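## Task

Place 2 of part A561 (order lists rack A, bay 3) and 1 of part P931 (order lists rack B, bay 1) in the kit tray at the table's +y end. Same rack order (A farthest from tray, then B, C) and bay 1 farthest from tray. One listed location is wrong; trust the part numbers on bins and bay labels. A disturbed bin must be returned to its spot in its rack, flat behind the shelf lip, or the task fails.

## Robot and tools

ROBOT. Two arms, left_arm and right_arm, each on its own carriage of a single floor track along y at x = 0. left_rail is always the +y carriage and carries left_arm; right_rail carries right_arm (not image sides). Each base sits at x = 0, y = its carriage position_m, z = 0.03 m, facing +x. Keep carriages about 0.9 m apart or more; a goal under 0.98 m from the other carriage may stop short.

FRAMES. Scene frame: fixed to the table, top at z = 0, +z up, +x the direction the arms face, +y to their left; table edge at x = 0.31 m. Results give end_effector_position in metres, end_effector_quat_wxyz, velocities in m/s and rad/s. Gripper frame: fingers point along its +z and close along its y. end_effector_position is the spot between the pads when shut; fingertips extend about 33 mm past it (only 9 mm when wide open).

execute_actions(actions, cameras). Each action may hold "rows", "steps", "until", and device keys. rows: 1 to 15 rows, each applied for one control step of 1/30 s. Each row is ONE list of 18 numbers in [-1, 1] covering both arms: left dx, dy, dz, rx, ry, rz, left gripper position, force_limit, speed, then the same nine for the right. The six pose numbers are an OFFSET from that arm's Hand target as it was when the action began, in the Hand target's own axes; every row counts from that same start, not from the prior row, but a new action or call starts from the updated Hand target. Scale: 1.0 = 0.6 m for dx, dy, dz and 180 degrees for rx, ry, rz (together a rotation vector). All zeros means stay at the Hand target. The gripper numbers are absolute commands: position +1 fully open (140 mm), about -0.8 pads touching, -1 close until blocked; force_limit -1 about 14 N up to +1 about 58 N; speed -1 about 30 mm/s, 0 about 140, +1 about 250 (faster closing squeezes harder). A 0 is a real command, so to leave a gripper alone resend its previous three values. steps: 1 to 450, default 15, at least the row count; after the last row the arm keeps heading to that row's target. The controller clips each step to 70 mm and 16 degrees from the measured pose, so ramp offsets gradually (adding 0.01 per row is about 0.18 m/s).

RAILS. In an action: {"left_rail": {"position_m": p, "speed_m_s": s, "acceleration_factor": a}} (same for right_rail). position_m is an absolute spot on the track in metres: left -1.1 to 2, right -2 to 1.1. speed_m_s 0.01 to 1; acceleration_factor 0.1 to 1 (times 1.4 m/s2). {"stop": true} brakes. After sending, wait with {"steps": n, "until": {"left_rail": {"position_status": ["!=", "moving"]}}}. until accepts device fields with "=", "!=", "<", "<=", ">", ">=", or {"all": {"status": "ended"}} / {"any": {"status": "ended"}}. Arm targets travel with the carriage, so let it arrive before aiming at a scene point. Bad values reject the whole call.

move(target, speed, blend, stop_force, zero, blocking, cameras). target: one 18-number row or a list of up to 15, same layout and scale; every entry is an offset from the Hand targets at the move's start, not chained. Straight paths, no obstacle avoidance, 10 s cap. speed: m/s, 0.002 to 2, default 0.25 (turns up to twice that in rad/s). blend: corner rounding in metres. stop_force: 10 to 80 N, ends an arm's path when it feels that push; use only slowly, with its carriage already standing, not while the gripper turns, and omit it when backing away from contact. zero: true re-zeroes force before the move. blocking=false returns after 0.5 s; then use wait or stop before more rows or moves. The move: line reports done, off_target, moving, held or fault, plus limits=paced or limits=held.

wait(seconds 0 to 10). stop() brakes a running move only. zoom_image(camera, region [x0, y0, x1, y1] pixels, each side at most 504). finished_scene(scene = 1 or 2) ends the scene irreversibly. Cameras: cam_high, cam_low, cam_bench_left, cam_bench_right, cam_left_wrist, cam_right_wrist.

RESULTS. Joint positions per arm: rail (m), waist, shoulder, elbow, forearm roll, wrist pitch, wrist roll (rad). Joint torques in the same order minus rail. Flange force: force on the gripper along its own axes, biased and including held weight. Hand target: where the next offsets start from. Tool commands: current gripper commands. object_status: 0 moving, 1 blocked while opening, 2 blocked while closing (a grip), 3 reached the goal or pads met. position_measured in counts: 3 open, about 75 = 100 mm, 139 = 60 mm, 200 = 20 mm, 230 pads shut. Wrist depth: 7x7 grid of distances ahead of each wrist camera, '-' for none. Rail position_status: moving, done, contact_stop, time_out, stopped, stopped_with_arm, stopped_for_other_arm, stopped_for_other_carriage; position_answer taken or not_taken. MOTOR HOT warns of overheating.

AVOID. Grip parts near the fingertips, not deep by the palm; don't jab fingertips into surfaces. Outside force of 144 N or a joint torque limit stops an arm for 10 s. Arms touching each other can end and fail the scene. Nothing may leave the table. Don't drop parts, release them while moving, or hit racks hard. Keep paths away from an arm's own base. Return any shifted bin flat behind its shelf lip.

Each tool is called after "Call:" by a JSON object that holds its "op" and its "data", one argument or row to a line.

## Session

Call:
{"op": "execute_actions", "data": {
  "actions": []
}}

Scene clock: 0.00 s.
left_arm: end_effector_position=(+0.6500, +1.9091, +0.3520) position_measured=3 object_status=3 end_effector_quat_wxyz=(+0.000, +1.000, +0.000, +0.000) | right_arm: end_effector_position=(+0.6500, -0.7564, +0.3520) position_measured=3 object_status=3 end_effector_quat_wxyz=(+0.000, +1.000, +0.000, +0.000)
Joint positions: left_arm=[1.909 -0.053 0.164 1.605 0 1.373 1.518] | right_arm=[-0.756 -0.053 0.164 1.605 0 1.373 1.518]
Joint velocities: within noise
Joint torques (N m): no reading
Flange force (N): no reading
Wrist depth (mm): cam_left_wrist=[- 446 444 448 - - 435 / - 469 471 474 - - - / - 500 495 494 - - - / 527 121 548 534 - 136 - / - 104 - - - - 95 / - 112 - - - - 95 / - - 614 606 630 651 -] | cam_right_wrist=[412 430 443 - 434 - - / 479 - - 462 - - - / - 502 - - 475 - - / - 134 - - - 148 - / - 106 - 549 - 128 101 / - 99 644 601 657 585 96 / - - 636 604 609 636 -]
Hand target: left_arm +0.6500, +1.9091, +0.3520; +0.000, +1.000, +0.000, +0.000 | right_arm +0.6500, -0.7564, +0.3520; +0.000, +1.000, +0.000, +0.000
Tool commands: left_gripper/position=+1.0 left_gripper/force_limit=+1.0 left_gripper/speed=+1.0 right_gripper/position=+1.0 right_gripper/force_limit=+1.0 right_gripper/speed=+1.0
left_rail: position_m=1.909 position_status=done
right_rail: position_m=-0.756 position_status=done
camera_calibration:
cam_left_wrist: T_world_to_cam=[[-0.0197215, -0.999736, -0.0118234, 1.93514], [-0.93933, 0.0144768, 0.342709, 0.464761], [-0.342448, 0.0178649, -0.939367, 0.660873], [0, 0, 0, 1]] pos_world=[0.701042, 1.9161, 0.484405]
cam_right_wrist: T_world_to_cam=[[0.000013432, -0.999842, -0.0177656, -0.737706], [-0.93762, -0.006189, 0.347606, 0.486695], [-0.347661, 0.0166527, -0.937472, 0.712103], [0, 0, 0, 1]] pos_world=[0.703915, -0.746435, 0.485293]

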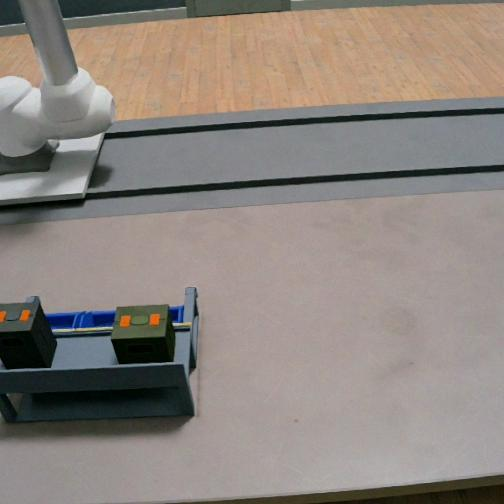

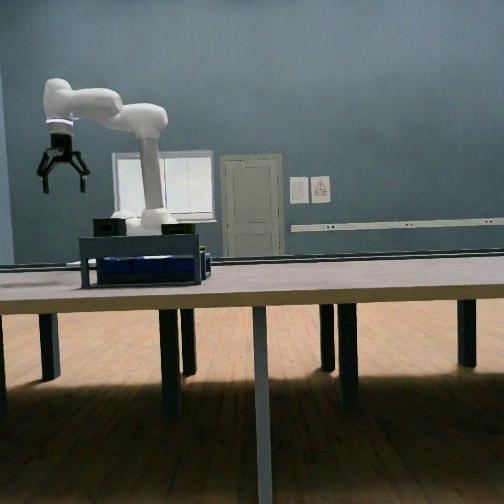

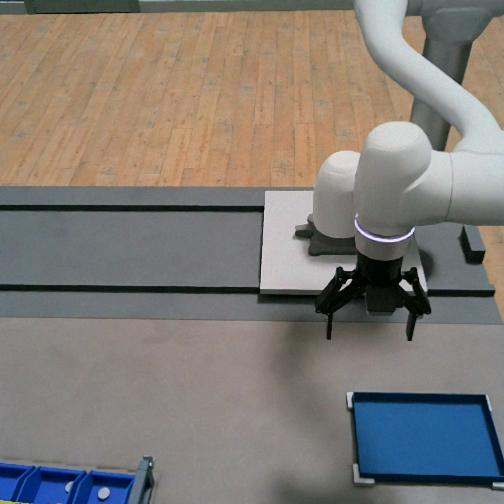

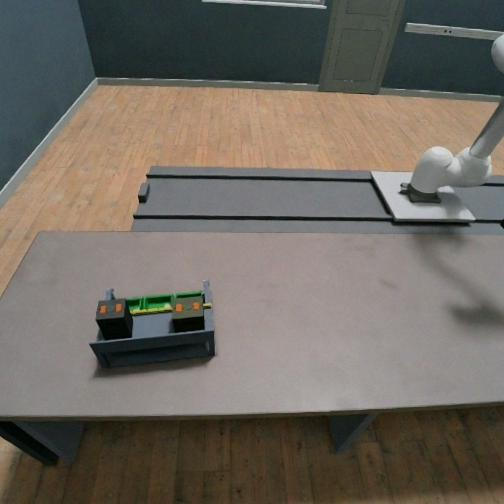

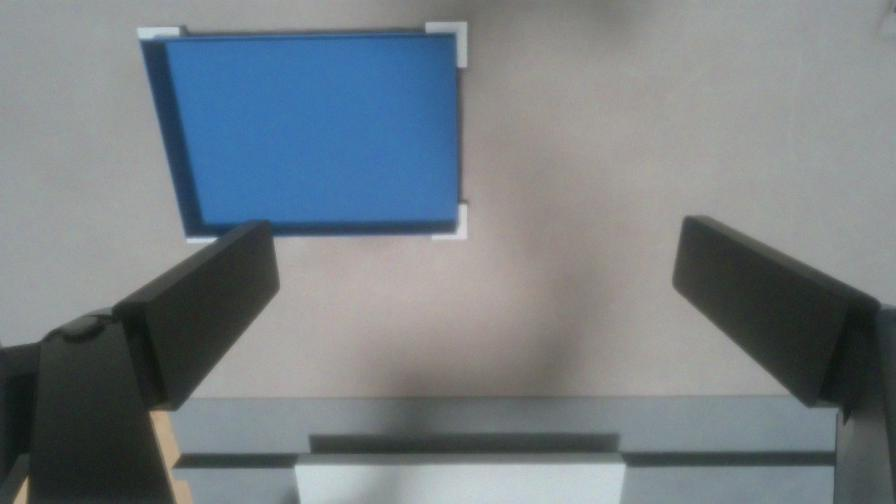

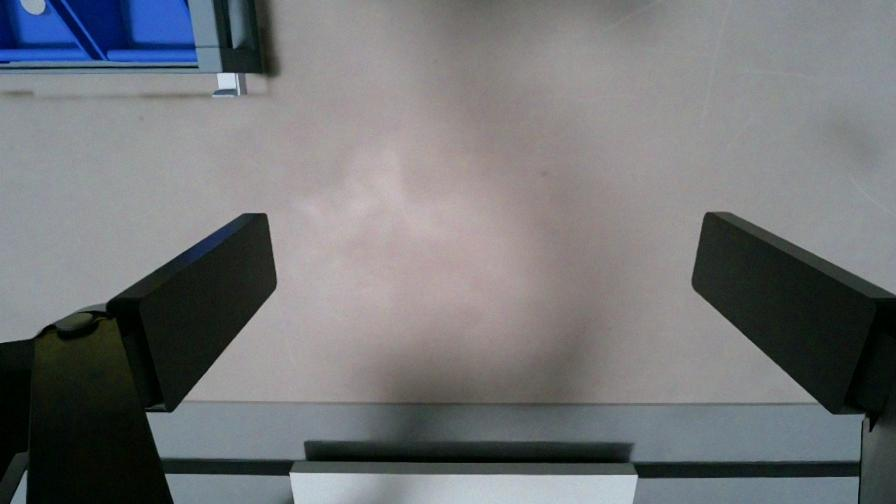

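Call:
{"op": "execute_actions", "data": {
  "actions": [
    {"left_rail": {"position_m": 1.3, "speed_m_s": 0.8, "acceleration_factor": 0.5}, "right_rail": {"position_m": -0.37, "speed_m_s": 0.8, "acceleration_factor": 0.5}, "steps": 60, "until": {"all": {"status": "ended"}}}
  ],
  "cameras": []
}}

Call:
{"op": "move", "data": {
  "target": [
    [0,0,0,0,0,-0.5,1,1,1,0,0,0,0,0,-0.5,1,1,1],
    [0.0167,0,0.02,-0.1305,0,-0.9905,1,1,1,0.0167,0,0.02,-0.1305,0,-0.9905,1,1,1]
  ],
  "speed": 0.5,
  "blend": 0.05,
  "cameras": ["cam_left_wrist","cam_right_wrist"]
}}

Scene clock: 6.90 s.
left_arm: end_effector_position=(+0.6500, +1.3000, +0.3520) position_measured=3 object_status=3 end_effector_quat_wxyz=(+0.000, +1.000, +0.000, +0.000) | right_arm: end_effector_position=(+0.6500, -0.3700, +0.3520) position_measured=3 object_status=3 end_effector_quat_wxyz=(+0.000, +1.000, +0.000, +0.000)
Joint positions: left_arm=[1.3 -0.053 0.164 1.605 0 1.373 1.518] | right_arm=[-0.37 -0.053 0.164 1.605 0 1.373 1.518]
Joint torques (N m): left_arm=[-0.51 -62.17 -38.66 4.25 0.35 0.12] | right_arm=[-1.88 -51.21 -41.26 4.84 0.12 -0.74]
Flange force (N): left_arm=[11.5 -0.2 -1.8] | right_arm=[-10.8 -3.5 -3.1]
Wrist depth (mm): cam_left_wrist=[443 451 429 426 428 416 439 / 480 458 463 - - 467 466 / - - 493 495 472 489 493 / - 121 - - - 136 517 / - 104 590 - 544 - 95 / - 103 578 612 617 611 95 / - 647 619 635 614 593 -] | cam_right_wrist=[- 441 434 - 420 421 - / - - - - - 447 469 / - - - - - - - / - 135 - - - 147 - / - 106 - - 563 543 101 / - 96 - - - 593 96 / - - 634 614 609 642 -]
Hand target: left_arm +0.6500, +1.3000, +0.3520; +0.000, +1.000, +0.000, +0.000 | right_arm +0.6500, -0.3700, +0.3520; +0.000, +1.000, +0.000, +0.000
Tool commands: left_gripper/position=+1.0 left_gripper/force_limit=+1.0 left_gripper/speed=+1.0 right_gripper/position=+1.0 right_gripper/force_limit=+1.0 right_gripper/speed=+1.0
left_rail: position_m=1.300 speed_m_s=0.80 position_status=done
right_rail: position_m=-0.370 speed_m_s=0.80 position_status=done
No camera images: "cameras" was empty.

Scene clock: 10.67 s.
left_arm: end_effector_position=(+0.6600, +1.3000, +0.3400) position_measured=3 object_status=3 end_effector_quat_wxyz=(+0.131, +0.001, +0.991, +0.000) | right_arm: end_effector_position=(+0.6600, -0.3700, +0.3400) position_measured=3 object_status=3 end_effector_quat_wxyz=(+0.131, +0.001, +0.991, +0.000)
Joint positions: left_arm=[1.3 -0.06 0.051 1.773 0.017 1.055 -1.634] | right_arm=[-0.37 -0.06 0.051 1.773 0.017 1.055 -1.634]
Joint torques (N m): left_arm=[-0.48 -50.19 -38.94 4.18 -0.28 0.15] | right_arm=[-1.34 -40.15 -41.32 4.83 -0.46 -0.84]
Flange force (N): left_arm=[-9.9 0.4 1.1] | right_arm=[8.9 4.0 -5.9]
Wrist depth (mm): cam_left_wrist=[422 435 414 419 - 408 409 / 454 - - 454 - 457 - / - 512 477 486 480 502 - / - 121 526 531 524 136 - / - 104 461 503 479 - 94 / - 2119 405 537 435 2029 95 / - 2395 2280 3110 2661 2157 -] | cam_right_wrist=[423 - - - 415 - 413 / - 429 430 459 444 419 457 / 514 - 501 487 450 484 - / - 134 437 518 491 147 - / - 106 424 484 - 136 101 / - 1957 - 1927 2120 1987 96 / - 2334 2271 2174 2231 2271 -]
Hand target: left_arm +0.6600, +1.3000, +0.3400; +0.131, +0.001, +0.991, +0.000 | right_arm +0.6600, -0.3700, +0.3400; +0.131, +0.001, +0.991, +0.000
Off the commanded pose: left_arm 0.000 m, 0 deg | right_arm 0.000 m, 0 deg.
left_rail: position_m=1.300 speed_m_s=0.80 position_status=done
right_rail: position_m=-0.370 speed_m_s=0.80 position_status=done
move: done
camera_calibration:
cam_left_wrist: T_world_to_cam=[[0.0250398, 0.999669, -0.00594873, -1.3044], [0.818467, -0.0170835, 0.574299, -0.710808], [0.574008, -0.0192492, -0.818624, 0.0662668], [0, 0, 0, 1]] pos_world=[0.576397, 1.2931, 0.454705]
cam_right_wrist: T_world_to_cam=[[0.00751607, 0.999831, -0.0167848, 0.382921], [0.815643, 0.00358093, 0.578544, -0.729474], [0.578506, -0.0180388, -0.815478, 0.0322666], [0, 0, 0, 1]] pos_world=[0.573446, -0.379662, 0.454773]
Images, in order (width x height): cam_left_wrist 896x504, cam_right_wrist 896x504.

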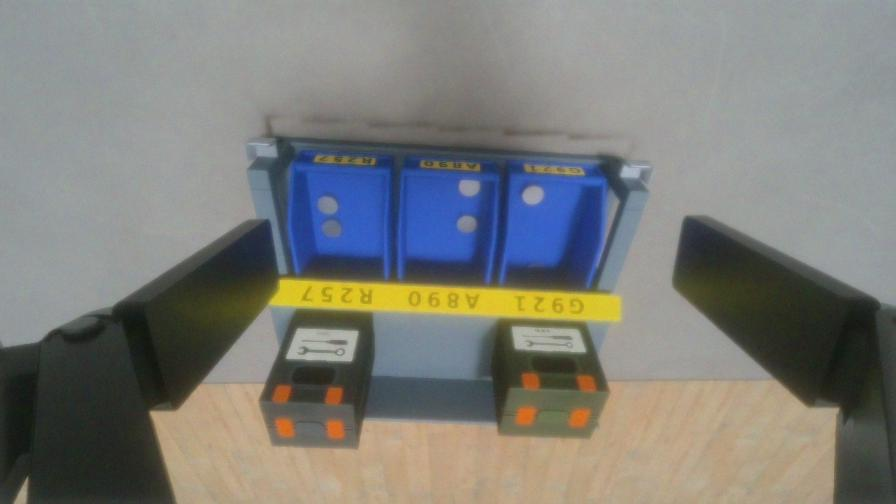

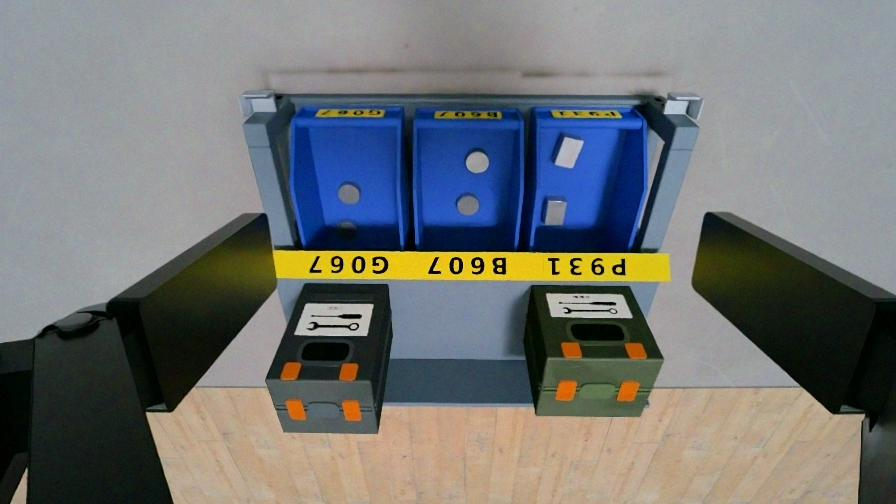

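Call:
{"op": "execute_actions", "data": {
  "actions": [
    {"left_rail": {"position_m": -0.27, "speed_m_s": 0.9, "acceleration_factor": 0.5}, "right_rail": {"position_m": -1.97, "speed_m_s": 0.9, "acceleration_factor": 0.5}, "steps": 200, "until": {"all": {"status": "ended"}}}
  ],
  "cameras": ["cam_right_wrist"]
}}

Call:
{"op": "move", "data": {
  "target": [-0.0914,0,0.3351,0,0.0833,0,-0.2,0,0,0,0,0,0,0,0,-0.2,0,0],
  "speed": 0.25,
  "cameras": ["cam_left_wrist","cam_right_wrist"]
}}

Scene clock: 24.37 s.
left_arm: end_effector_position=(+0.6600, -0.2700, +0.3400) position_measured=3 object_status=3 end_effector_quat_wxyz=(+0.131, +0.001, +0.991, +0.000) | right_arm: end_effector_position=(+0.6600, -1.9700, +0.3400) position_measured=3 object_status=3 end_effector_quat_wxyz=(+0.131, +0.001, +0.991, +0.000)
Joint positions: left_arm=[-0.27 -0.06 0.051 1.774 0.017 1.055 -1.634] | right_arm=[-1.97 -0.06 0.051 1.774 0.017 1.055 -1.634]
Joint torques (N m): left_arm=[-0.61 -49.98 -38.84 4.31 -0.28 0.1] | right_arm=[-1.23 -40.32 -41.34 4.79 -0.4 -0.76]
Flange force (N): left_arm=[-10.2 0.5 0.6] | right_arm=[8.4 3.5 -5.9]
Wrist depth (mm): cam_left_wrist=[- - 428 - 428 415 - / 460 445 444 454 436 - - / 495 453 500 497 409 505 - / 574 121 457 524 496 136 106 / - 104 414 409 - - 95 / - 371 2217 1995 1842 2119 95 / - 2302 2443 2494 - 2494 -] | cam_right_wrist=[- 426 - - - 408 419 / - - 452 443 460 454 - / - 461 485 480 494 495 - / 575 134 439 433 521 148 115 / - 106 479 - - - 101 / - 99 531 2137 1843 2212 96 / - 2292 2231 2271 2174 2212 -]
Hand target: left_arm +0.6600, -0.2700, +0.3400; +0.131, +0.001, +0.991, +0.000 | right_arm +0.6600, -1.9700, +0.3400; +0.131, +0.001, +0.991, +0.000
Tool commands: left_gripper/position=+1.0 left_gripper/force_limit=+1.0 left_gripper/speed=+1.0 right_gripper/position=+1.0 right_gripper/force_limit=+1.0 right_gripper/speed=+1.0
Off the commanded pose: left_arm 0.000 m, 0 deg | right_arm 0.000 m, 0 deg.
left_rail: position_m=-0.270 speed_m_s=0.90 position_status=done
right_rail: position_m=-1.970 speed_m_s=0.90 position_status=done
camera_calibration:
cam_right_wrist: T_world_to_cam=[[0.00753903, 0.999833, -0.0166453, 1.98258], [0.815642, 0.0034815, 0.578546, -0.723941], [0.578508, -0.0179383, -0.81548, 0.00360359], [0, 0, 0, 1]] pos_world=[0.573446, -1.97966, 0.454773]
Images, in order (width x height): cam_right_wrist 896x504.

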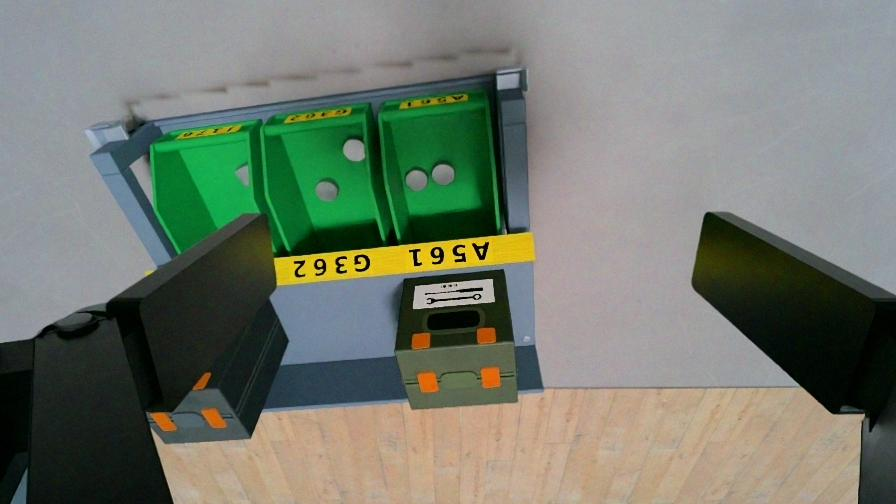

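Scene clock: 25.67 s.
left_arm: end_effector_position=(+0.7651, -0.2702, +0.1601) position_measured=154 object_status=3 end_effector_quat_wxyz=(+0.000, +0.001, +1.000, +0.000) | right_arm: end_effector_position=(+0.6600, -1.9700, +0.3400) position_measured=154 object_status=3 end_effector_quat_wxyz=(+0.131, +0.001, +0.991, +0.000)
Joint positions: left_arm=[-0.27 -0.046 0.441 1.595 0 1.105 -1.614] | right_arm=[-1.97 -0.06 0.051 1.774 0.017 1.055 -1.634]
Joint torques (N m): left_arm=[-1.11 -87.86 -35.77 3.96 0.43 0.05] | right_arm=[-1.42 -40.42 -41.37 4.81 -0.48 -0.72]
Flange force (N): left_arm=[-12.4 1.0 3.0] | right_arm=[8.6 4.0 -6.1]
Wrist depth (mm): cam_left_wrist=[- 265 - - - 265 263 / 278 273 276 277 246 202 280 / 285 271 285 282 219 - - / 305 250 303 300 138 - - / 283 83 89 279 138 92 80 / - 67 - 219 217 76 64 / - - - 186 - - 62] | cam_right_wrist=[418 - 425 - - 416 - / - 447 441 411 - - 446 / - 519 496 - 495 - - / - 455 - 423 132 - - / - 79 88 386 115 87 - / - 79 - 1766 - - - / - 73 - 2251 - - -]
Hand target: left_arm +0.7651, -0.2702, +0.1600; +0.000, +0.001, +1.000, +0.000 | right_arm +0.6600, -1.9700, +0.3400; +0.131, +0.001, +0.991, +0.000
Off the commanded pose: left_arm 0.000 m, 0 deg | right_arm 0.000 m, 0 deg.
left_rail: position_m=-0.270 speed_m_s=0.90 position_status=done
right_rail: position_m=-1.970 speed_m_s=0.90 position_status=done
move: done
camera_calibration:
cam_left_wrist: T_world_to_cam=[[0.022687, 0.999677, -0.0114605, 0.264268], [0.939133, -0.0173795, 0.343114, -0.775686], [0.342804, -0.0185472, -0.939224, 0.0248388], [0, 0, 0, 1]] pos_world=[0.713962, -0.277203, 0.292506]
cam_right_wrist: T_world_to_cam=[[0.00745779, 0.999833, -0.0167036, 1.98265], [0.815643, 0.00358146, 0.578545, -0.723743], [0.578508, -0.0179388, -0.81548, 0.00360251], [0, 0, 0, 1]] pos_world=[0.573446, -1.97966, 0.454773]
Images, in order (width x height): cam_left_wrist 896x504, cam_right_wrist 896x504.

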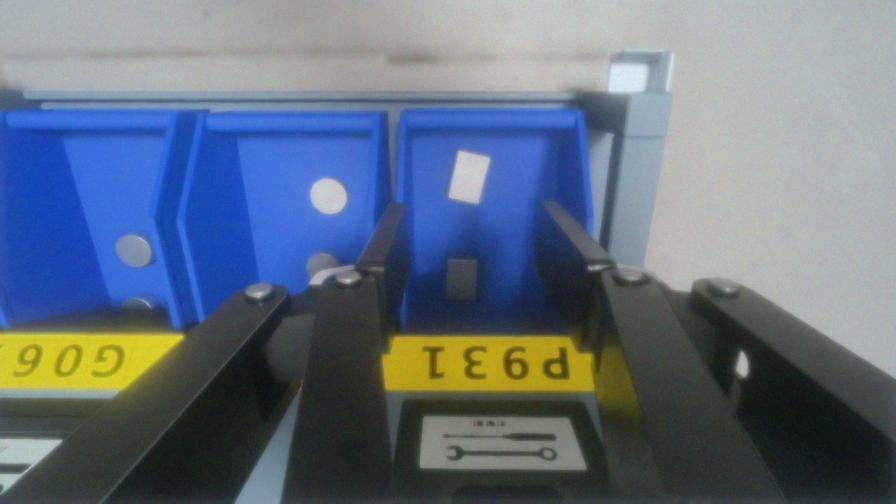

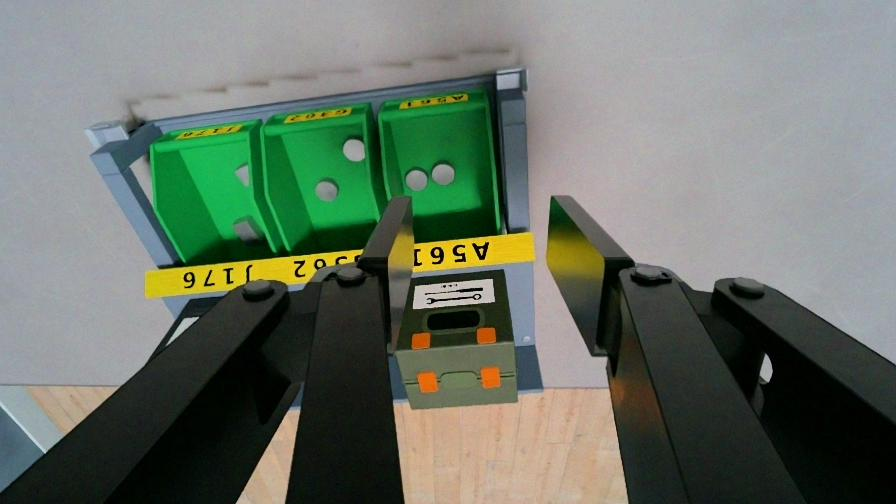

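Call:
{"op": "zoom_image", "data": {
  "camera": "cam_left_wrist",
  "region": [380, 90, 600, 340]
}}

Call:
{"op": "zoom_image", "data": {
  "camera": "cam_right_wrist",
  "region": [360, 80, 560, 290]
}}

Scaled by 2.016.

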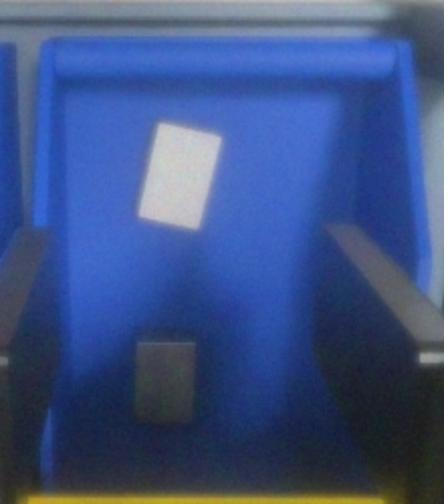

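Scaled by 2.400.

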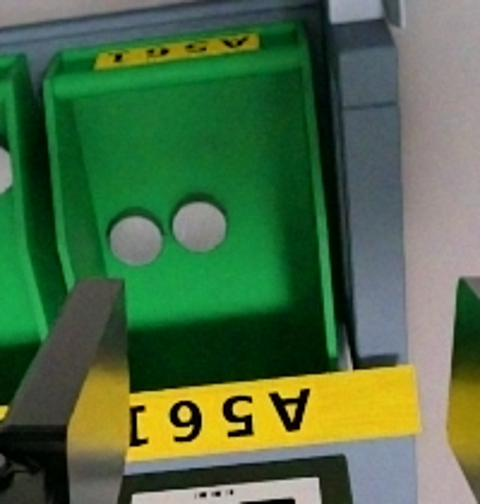

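Call:
{"op": "move", "data": {
  "target": [0.0012,0.0017,0.1167,0,0,0.077,-0.31,0,0,-0.1317,-0.05,0.3459,0,0.0833,0,-1,-1,0],
  "speed": 0.2,
  "cameras": ["cam_left_wrist","cam_right_wrist"]
}}

Call:
{"op": "zoom_image", "data": {
  "camera": "cam_right_wrist",
  "region": [360, 80, 640, 290]
}}

Scene clock: 49.20 s.
left_arm: end_effector_position=(+0.7644, -0.2691, +0.0900) position_measured=168 object_status=3 end_effector_quat_wxyz=(+0.000, +0.122, +0.993, +0.000) | right_arm: end_effector_position=(+0.7900, -2.0003, +0.1601) position_measured=233 object_status=3 end_effector_quat_wxyz=(+0.000, +0.001, +1.000, +0.000)
Joint positions: left_arm=[-0.27 -0.044 0.496 1.652 0.001 0.993 -1.371] | right_arm=[-1.97 -0.082 0.478 1.538 0 1.126 -1.65]
Joint torques (N m): left_arm=[-1.03 -89.91 -32.86 3.23 0.48 0.03] | right_arm=[-1.94 -80.48 -37.6 4.46 0.28 -0.75]
Flange force (N): left_arm=[-11.6 3.9 3.7] | right_arm=[7.1 3.1 -5.2]
Wrist depth (mm): cam_left_wrist=[- 200 - - 203 138 - / - - - 207 187 133 - / 222 192 200 215 212 142 222 / 194 226 223 228 144 150 241 / 243 183 89 235 92 91 - / - 64 - 256 - 76 64 / - - - 156 - - 62] | cam_right_wrist=[265 263 255 255 225 264 266 / - 268 270 273 239 274 274 / 290 276 284 276 265 210 - / 300 271 305 122 229 305 316 / 214 212 83 - 87 81 328 / 221 - 67 67 - 69 - / - - - - - - -]
Hand target: left_arm +0.7644, -0.2692, +0.0900; +0.000, +0.122, +0.993, +0.000 | right_arm +0.7900, -2.0003, +0.1600; +0.000, +0.001, +1.000, +0.000
Off the commanded pose: left_arm 0.000 m, 0 deg | right_arm 0.000 m, 0 deg.
left_rail: position_m=-0.270 speed_m_s=0.90 position_status=done
right_rail: position_m=-1.970 speed_m_s=0.90 position_status=done
move: done
camera_calibration:
cam_left_wrist: T_world_to_cam=[[0.261587, 0.965115, -0.0111853, 0.070509], [0.907667, -0.242042, 0.342864, -0.787339], [0.328196, -0.0998411, -0.939319, -0.0514554], [0, 0, 0, 1]] pos_world=[0.713086, -0.263756, 0.222406]
cam_right_wrist: T_world_to_cam=[[0.00291752, 0.999846, -0.0173032, 2.01278], [0.937508, 0.00328594, 0.347949, -0.785529], [0.347953, -0.017237, -0.937354, -0.015853], [0, 0, 0, 1]] pos_world=[0.736083, -2.01016, 0.293292]
Images, in order (width x height): cam_left_wrist 896x504, cam_right_wrist 896x504.

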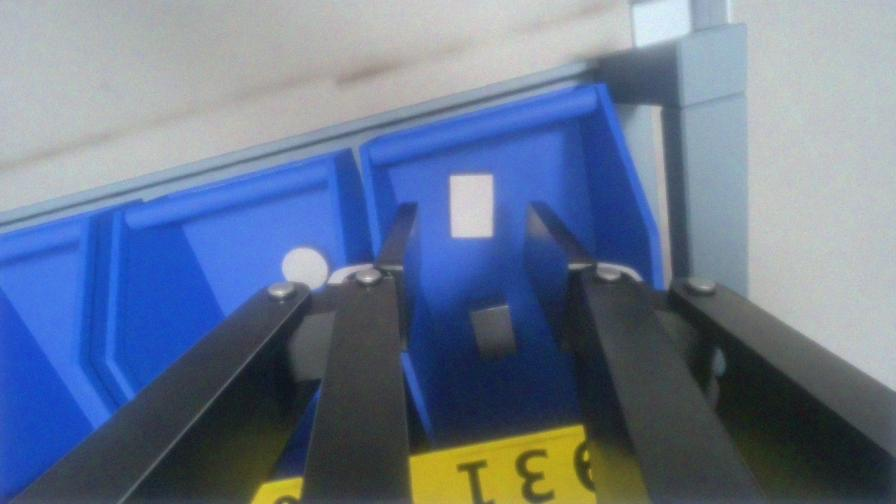

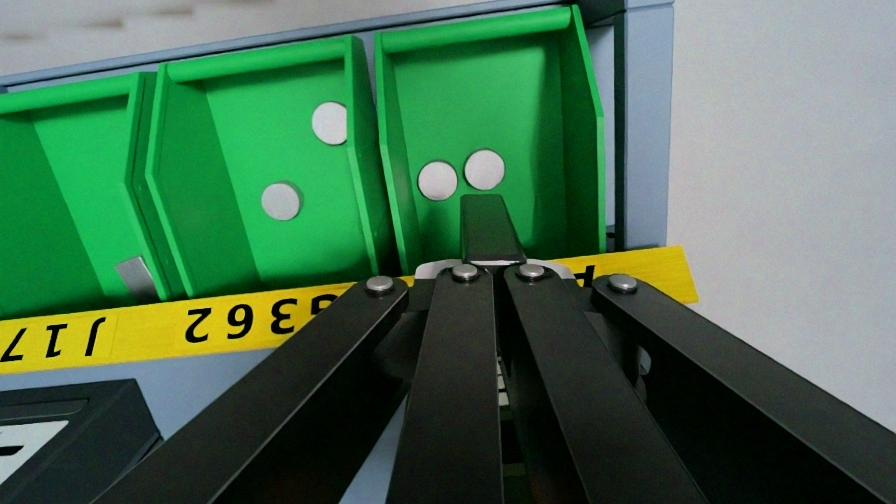

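Scaled by 1.800.

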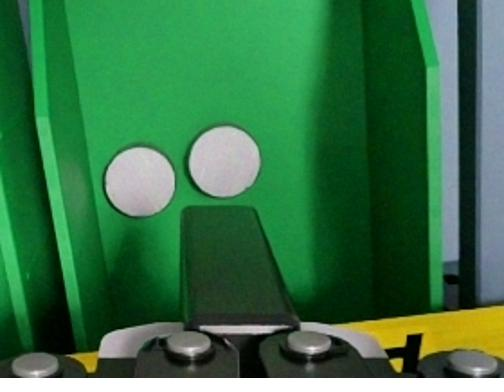

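Call:
{"op": "move", "data": {
  "target": [0,0,0.0775,0,0,0,-0.31,0,0,0.0063,0.0122,0.1583,0,0,0,-1,-1,0],
  "speed": 0.1,
  "cameras": ["cam_left_wrist","cam_right_wrist"]
}}

Scene clock: 58.07 s.
left_arm: end_effector_position=(+0.7644, -0.2692, +0.0435) position_measured=168 object_status=3 end_effector_quat_wxyz=(+0.000, +0.122, +0.993, +0.000) | right_arm: end_effector_position=(+0.7863, -1.9930, +0.0651) position_measured=233 object_status=3 end_effector_quat_wxyz=(+0.000, +0.001, +1.000, +0.000)
Joint positions: left_arm=[-0.27 -0.044 0.54 1.681 0 0.92 -1.37] | right_arm=[-1.97 -0.073 0.549 1.619 0 0.974 -1.641]
Joint torques (N m): left_arm=[-1.87 -92.18 -31.2 3.34 0.4 0.07] | right_arm=[-1.41 -82.01 -34.91 4.15 0.1 -0.69]
Flange force (N): left_arm=[-10.8 4.7 4.4] | right_arm=[10.0 2.5 -7.7]
Wrist depth (mm): cam_left_wrist=[161 - - - - 110 84 / 171 - - 166 151 117 88 / 178 174 144 168 170 159 93 / 159 181 133 164 144 - 100 / 165 89 89 190 93 92 105 / - 64 - 190 - 76 65 / - - - 208 - - 62] | cam_right_wrist=[172 148 167 172 151 108 102 / 180 181 179 180 179 120 185 / 188 192 178 191 188 122 195 / 189 199 - 134 196 126 207 / 178 217 83 87 87 81 222 / 172 - 67 67 - 69 - / - - - - - - -]
Hand target: left_arm +0.7644, -0.2692, +0.0435; +0.000, +0.122, +0.993, +0.000 | right_arm +0.7863, -1.9929, +0.0650; +0.000, +0.001, +1.000, +0.000
Off the commanded pose: left_arm 0.000 m, 0 deg | right_arm 0.000 m, 0 deg.
left_rail: position_m=-0.270 speed_m_s=0.90 position_status=done
right_rail: position_m=-1.970 speed_m_s=0.90 position_status=done
move: done
camera_calibration:
cam_left_wrist: T_world_to_cam=[[0.261454, 0.965148, -0.0114423, 0.0701375], [0.907708, -0.241828, 0.342909, -0.771376], [0.328191, -0.100041, -0.939299, -0.0951863], [0, 0, 0, 1]] pos_world=[0.713085, -0.263756, 0.175906]
cam_right_wrist: T_world_to_cam=[[0.00295281, 0.999844, -0.0173967, 2.00374], [0.937508, 0.00328541, 0.347949, -0.749031], [0.347952, -0.017337, -0.937352, -0.103687], [0, 0, 0, 1]] pos_world=[0.732383, -2.00276, 0.198292]
Images, in order (width x height): cam_left_wrist 896x504, cam_right_wrist 896x504.

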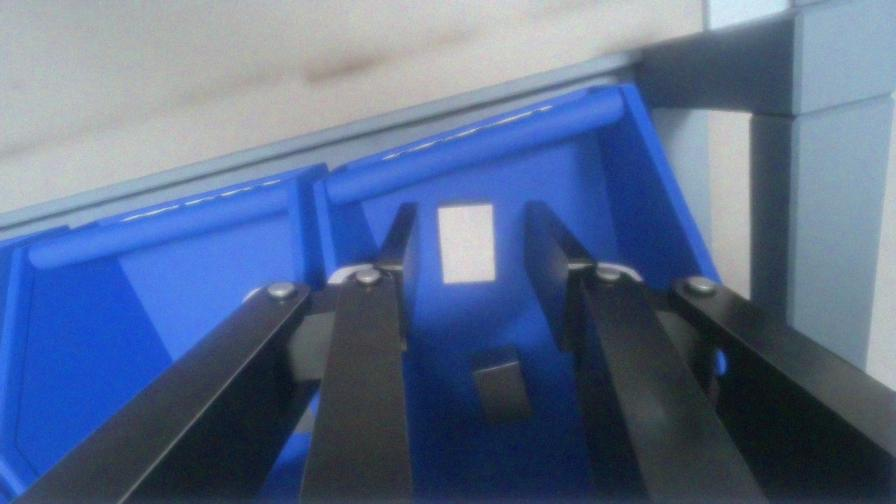

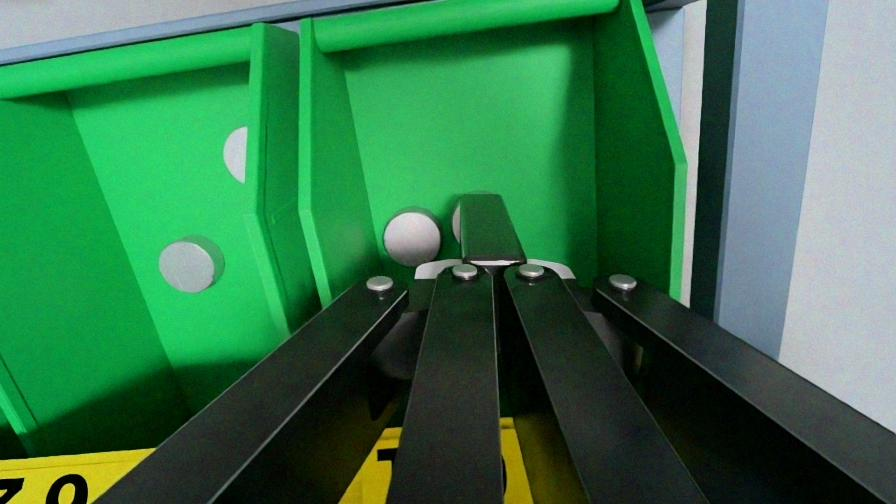

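Call:
{"op": "move", "data": {
  "target": [0,0,0,0,0,0,-1,-0.5,-1,0,0,0.033,0,0,0,-1,-1,0],
  "speed": 0.012,
  "stop_force": 10,
  "cameras": ["cam_left_wrist","cam_right_wrist"]
}}

Scene clock: 60.93 s.
left_arm: end_effector_position=(+0.7644, -0.2692, +0.0435) position_measured=201 object_status=2 end_effector_quat_wxyz=(+0.000, +0.122, +0.993, +0.000) | right_arm: end_effector_position=(+0.7864, -1.9929, +0.0526) position_measured=233 object_status=3 end_effector_quat_wxyz=(+0.000, +0.001, +1.000, +0.000)
Joint positions: left_arm=[-0.27 -0.044 0.54 1.681 0 0.92 -1.371] | right_arm=[-1.97 -0.073 0.56 1.626 0 0.955 -1.641]
Joint torques (N m): left_arm=[-0.7 -83.62 -26.78 3.66 0.22 0.12] | right_arm=[-1.5 -56.06 -23.76 4.28 -2.65 -0.72]
Flange force (N): left_arm=[-10.0 3.0 -7.3] | right_arm=[17.8 2.9 -43.2]
Wrist depth (mm): cam_left_wrist=[- 162 161 160 - 109 84 / - 170 167 165 133 117 89 / - 173 145 166 171 159 93 / 152 182 147 163 127 118 100 / 163 189 89 190 87 88 106 / 156 64 75 203 - - 65 / - - 70 - - - -] | cam_right_wrist=[160 136 131 160 160 117 89 / 173 169 140 169 167 114 97 / 178 178 132 177 174 109 102 / 186 187 - 175 155 115 192 / 184 204 83 87 87 112 114 / 174 - 67 67 - 69 - / - - - - - - -]
Hand target: left_arm +0.7644, -0.2692, +0.0435; +0.000, +0.122, +0.993, +0.000 | right_arm +0.7864, -1.9929, +0.0526; +0.000, +0.001, +1.000, +0.000 (not the last commanded pose)
Off the commanded pose: left_arm 0.000 m, 0 deg | right_arm 0.007 m, 0 deg.
left_rail: position_m=-0.270 speed_m_s=0.90 position_status=done
right_rail: position_m=-1.970 speed_m_s=0.90 position_status=done
move: contact (right_arm)
camera_calibration:
cam_left_wrist: T_world_to_cam=[[0.261421, 0.965158, -0.0113518, 0.0701472], [0.907716, -0.24183, 0.342886, -0.771378], [0.328194, -0.0999419, -0.939308, -0.0951608], [0, 0, 0, 1]] pos_world=[0.713085, -0.263756, 0.175906]
cam_right_wrist: T_world_to_cam=[[0.00292015, 0.999846, -0.0173019, 2.00353], [0.937475, 0.00328465, 0.348037, -0.744769], [0.34804, -0.0172364, -0.937321, -0.115307], [0, 0, 0, 1]] pos_world=[0.732483, -2.00276, 0.185792]
Images, in order (width x height): cam_left_wrist 896x504, cam_right_wrist 896x504.

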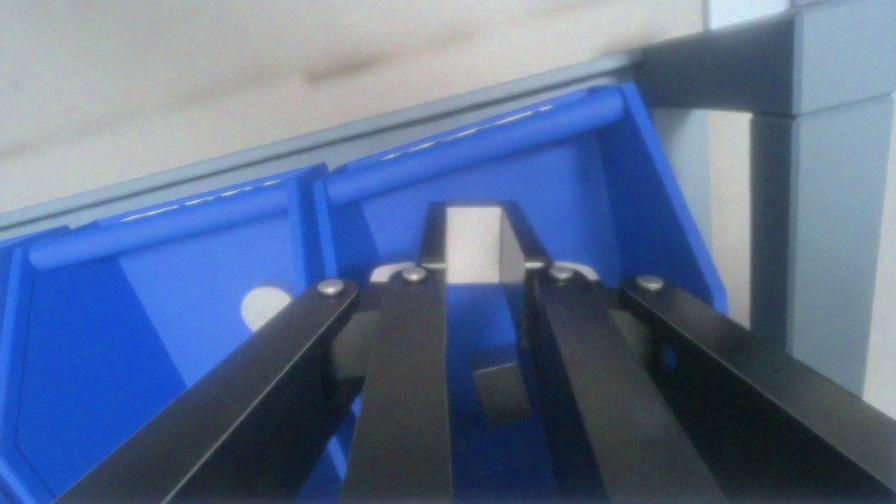

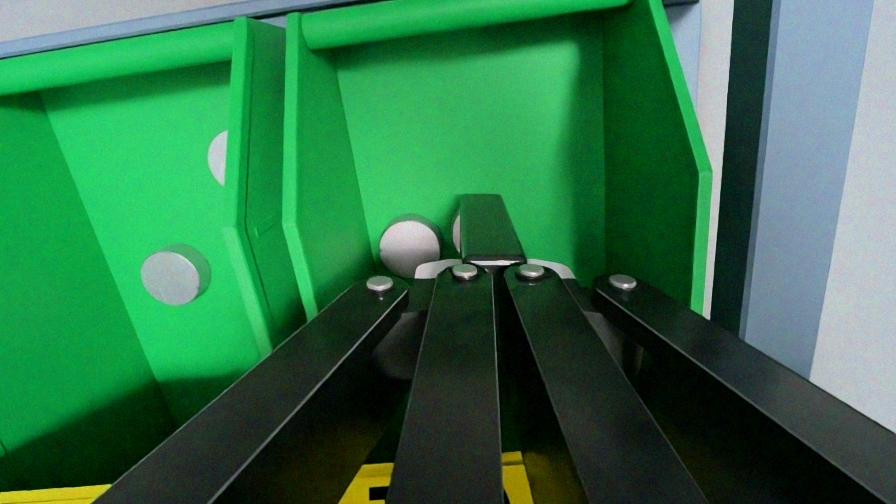

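Call:
{"op": "move", "data": {
  "target": [
    [0,0,-0.3,0,0,0,-1,-0.5,-1,0.05,0.0133,-0.0007,0,0,0,-1,-1,0],
    [0.2263,-0.0565,-0.333,0,0,-0.077,-1,-0.5,-1,0.05,0.0133,-0.1,0,0,0,-1,-1,0]
  ],
  "speed": [0.08,0.15],
  "cameras": ["cam_left_wrist","cam_right_wrist"]
}}

Scene clock: 68.83 s.
left_arm: end_effector_position=(+0.6244, -0.2693, +0.2432) position_measured=201 object_status=2 end_effector_quat_wxyz=(+0.000, +0.001, +1.000, +0.000) | right_arm: end_effector_position=(+0.7564, -1.9849, +0.1126) position_measured=233 object_status=3 end_effector_quat_wxyz=(+0.000, +0.001, +1.000, +0.000)
Joint positions: left_arm=[-0.27 -0.054 0.176 1.794 0 1.171 -1.622] | right_arm=[-1.97 -0.065 0.466 1.653 0.001 1.022 -1.634]
Joint torques (N m): left_arm=[-1.02 -61.07 -36.97 4.12 0.46 0.05] | right_arm=[-1.63 -74.78 -35.75 4.28 0.23 -0.76]
Flange force (N): left_arm=[-9.9 1.3 1.2] | right_arm=[10.7 3.0 -7.9]
Wrist depth (mm): cam_left_wrist=[- - 347 - - - 341 / 356 - - - 355 356 360 / - 398 - - - 394 374 / 398 405 430 161 119 - - / 344 396 89 422 87 86 - / 466 63 75 - - - 62 / - - 70 - - - -] | cam_right_wrist=[228 226 223 223 218 220 220 / 234 229 225 220 192 230 232 / - 240 238 237 202 164 246 / 192 253 - 122 176 257 262 / - 253 83 87 87 77 276 / - - 67 67 - 69 - / - - - - - - -]
Hand target: left_arm +0.6244, -0.2692, +0.2433; +0.000, +0.001, +1.000, +0.000 | right_arm +0.7564, -1.9849, +0.1126; +0.000, +0.001, +1.000, +0.000
Off the commanded pose: left_arm 0.000 m, 0 deg | right_arm 0.000 m, 0 deg.
left_rail: position_m=-0.270 speed_m_s=0.90 position_status=done
right_rail: position_m=-1.970 speed_m_s=0.90 position_status=done
move: done
camera_calibration:
cam_left_wrist: T_world_to_cam=[[0.0226854, 0.999677, -0.011465, 0.267413], [0.939209, -0.0173806, 0.342905, -0.672104], [0.342595, -0.018547, -0.9393, 0.151253], [0, 0, 0, 1]] pos_world=[0.573362, -0.276203, 0.375606]
cam_right_wrist: T_world_to_cam=[[0.00291881, 0.999846, -0.0173024, 1.99656], [0.937475, 0.00328608, 0.348037, -0.737551], [0.34804, -0.0172364, -0.937321, -0.0484874], [0, 0, 0, 1]] pos_world=[0.702483, -1.99466, 0.245792]
Images, in order (width x height): cam_left_wrist 896x504, cam_right_wrist 896x504.

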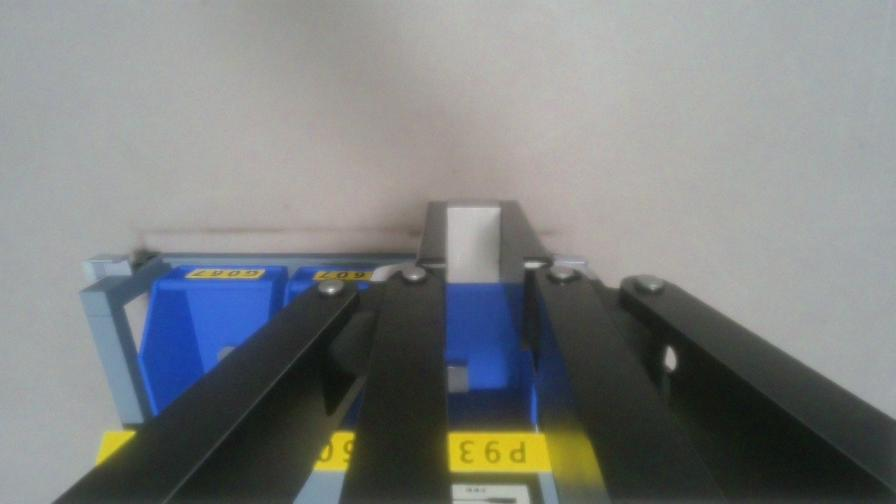

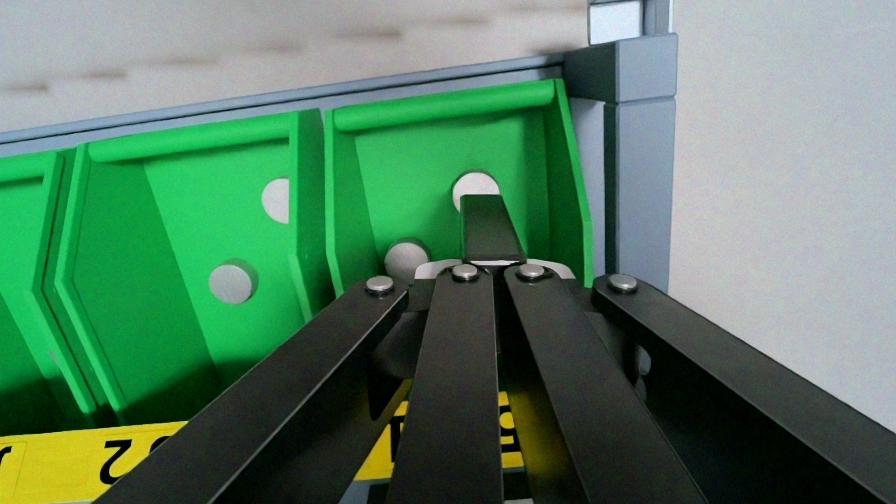

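Call:
{"op": "execute_actions", "data": {
  "actions": [
    {"left_rail": {"position_m": 1.95, "speed_m_s": 0.9, "acceleration_factor": 0.5}, "steps": 1}
  ],
  "cameras": []
}}

Call:
{"op": "move", "data": {
  "target": [0,0,0,0,0,0,-1,-0.5,-1,0,0,0.1132,0,0,0,-0.31,-0.5,0],
  "speed": 0.08,
  "cameras": ["cam_left_wrist","cam_right_wrist"]
}}

Scene clock: 76.07 s.
left_arm: end_effector_position=(+0.6244, +1.7571, +0.2432) position_measured=201 object_status=2 end_effector_quat_wxyz=(+0.000, +0.001, +1.000, +0.000) end_effector_velocity=(+0.000, +0.522, +0.000) end_effector_angular_velocity=(+0.000, +0.000, +0.001) | right_arm: end_effector_position=(+0.7564, -1.9849, +0.1126) position_measured=233 object_status=3 end_effector_quat_wxyz=(+0.000, +0.001, +1.000, +0.000)
Joint positions: left_arm=[1.756 -0.054 0.176 1.794 0 1.171 -1.622] | right_arm=[-1.97 -0.065 0.466 1.653 0 1.022 -1.634]
Joint velocities: left_arm=[0.522 0 0 0 0 0 0] | right_arm=[within noise]
Joint torques (N m): left_arm=[-5.35 -61 -36.7 3.86 0.44 0.1] | right_arm=[-1.4 -74.73 -35.88 4.24 0.26 -0.67]
Flange force (N): left_arm=[-10.6 8.1 0.5] | right_arm=[11.0 2.5 -7.8]
Wrist depth (mm): cam_left_wrist=[347 344 344 - - 345 339 / 364 - - 370 366 360 357 / - 363 - 372 - 382 375 / 413 - - 160 115 406 406 / 418 376 88 - 87 92 - / - 63 75 - - - 62 / - - 70 - - - -] | cam_right_wrist=[228 225 224 221 218 219 220 / 235 227 229 219 198 228 230 / 213 240 243 234 180 243 245 / 195 252 - 134 174 257 260 / 196 271 83 87 87 269 273 / 285 - 67 - - 69 - / - - - - - - -]
Hand target: left_arm +0.6244, +1.7570, +0.2433; +0.000, +0.001, +1.000, +0.000 | right_arm +0.7564, -1.9849, +0.1126; +0.000, +0.001, +1.000, +0.000
Tool commands: left_gripper/position=-1.0 left_gripper/force_limit=-0.5 left_gripper/speed=-1.0 right_gripper/position=-1.0 right_gripper/force_limit=-1.0 right_gripper/speed=+0.0
Off the commanded pose: left_arm 0.000 m, 0 deg | right_arm 0.000 m, 0 deg.
left_rail: position_m=1.756 position_m_goal=1.950 speed_m_s=0.90 position_status=moving position_answer=taken
right_rail: position_m=-1.970 speed_m_s=0.90 position_status=done
not at rest: the robot was still moving 3 seconds after this call's last action.
No camera images: "cameras" was empty.

Scene clock: 77.27 s.
left_arm: end_effector_position=(+0.6244, +1.9508, +0.2432) position_measured=201 object_status=2 end_effector_quat_wxyz=(+0.000, +0.001, +1.000, +0.000) | right_arm: end_effector_position=(+0.7564, -1.9849, +0.0447) position_measured=168 object_status=3 end_effector_quat_wxyz=(+0.000, +0.001, +1.000, +0.000)
Joint positions: left_arm=[1.95 -0.054 0.176 1.794 0 1.171 -1.622] | right_arm=[-1.97 -0.065 0.528 1.698 0 0.915 -1.634]
Joint torques (N m): left_arm=[-1.14 -60.96 -36.76 4.03 0.46 0.14] | right_arm=[-1.31 -77.67 -33.32 4.08 0.39 -0.74]
Flange force (N): left_arm=[-10.0 1.3 0.7] | right_arm=[10.9 2.5 -8.8]
Wrist depth (mm): cam_left_wrist=[353 - - - 336 - - / 369 - - 360 358 359 358 / 390 387 387 379 380 382 376 / - - 398 160 393 399 406 / - - 88 - 87 88 - / - 64 75 - - - 62 / - - 70 - - - -] | cam_right_wrist=[164 162 162 160 159 103 156 / 169 160 133 134 133 104 164 / 174 173 169 170 161 94 173 / 182 181 125 171 136 99 187 / 190 187 88 190 115 87 198 / - - - 204 - - - / - - - 214 - - -]
Hand target: left_arm +0.6244, +1.9508, +0.2433; +0.000, +0.001, +1.000, +0.000 | right_arm +0.7564, -1.9849, +0.0447; +0.000, +0.001, +1.000, +0.000
Off the commanded pose: left_arm 0.000 m, 0 deg | right_arm 0.000 m, 0 deg.
left_rail: position_m=1.950 speed_m_s=0.90 position_status=done
right_rail: position_m=-1.970 speed_m_s=0.90 position_status=done
move: done
camera_calibration:
cam_left_wrist: T_world_to_cam=[[0.022557, 0.999681, -0.011404, -1.95182], [0.93918, -0.0172792, 0.342991, -0.633638], [0.342684, -0.0184472, -0.939269, 0.192205], [0, 0, 0, 1]] pos_world=[0.573262, 1.9438, 0.375606]
cam_right_wrist: T_world_to_cam=[[0.0029541, 0.999844, -0.0173959, 1.99537], [0.937475, 0.00328555, 0.348037, -0.71392], [0.34804, -0.0173364, -0.937319, -0.112331], [0, 0, 0, 1]] pos_world=[0.702483, -1.99466, 0.177892]
Images, in order (width x height): cam_left_wrist 896x504, cam_right_wrist 896x504.

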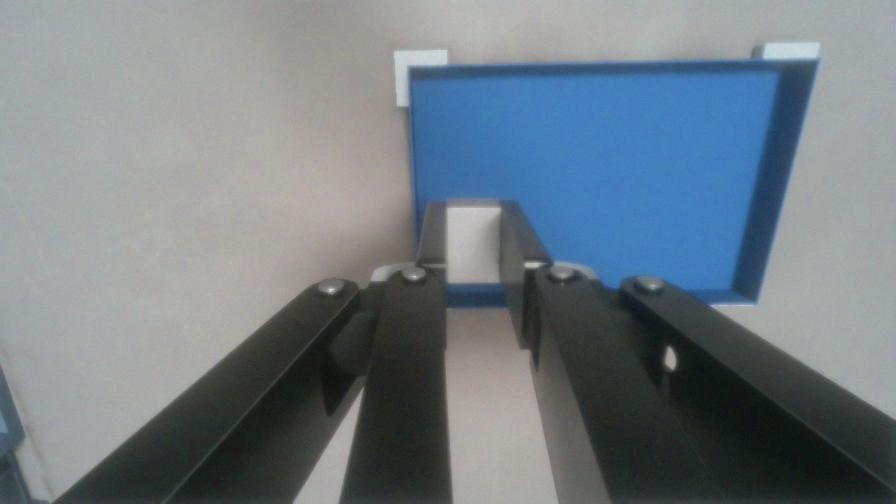

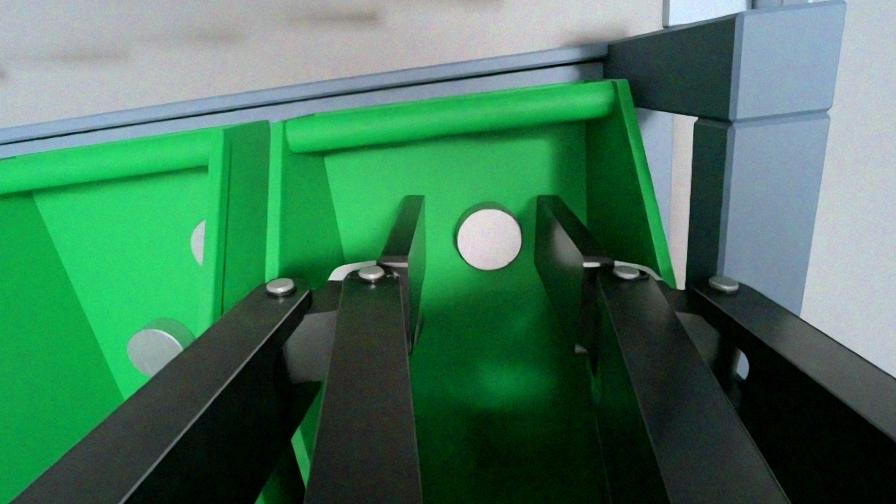

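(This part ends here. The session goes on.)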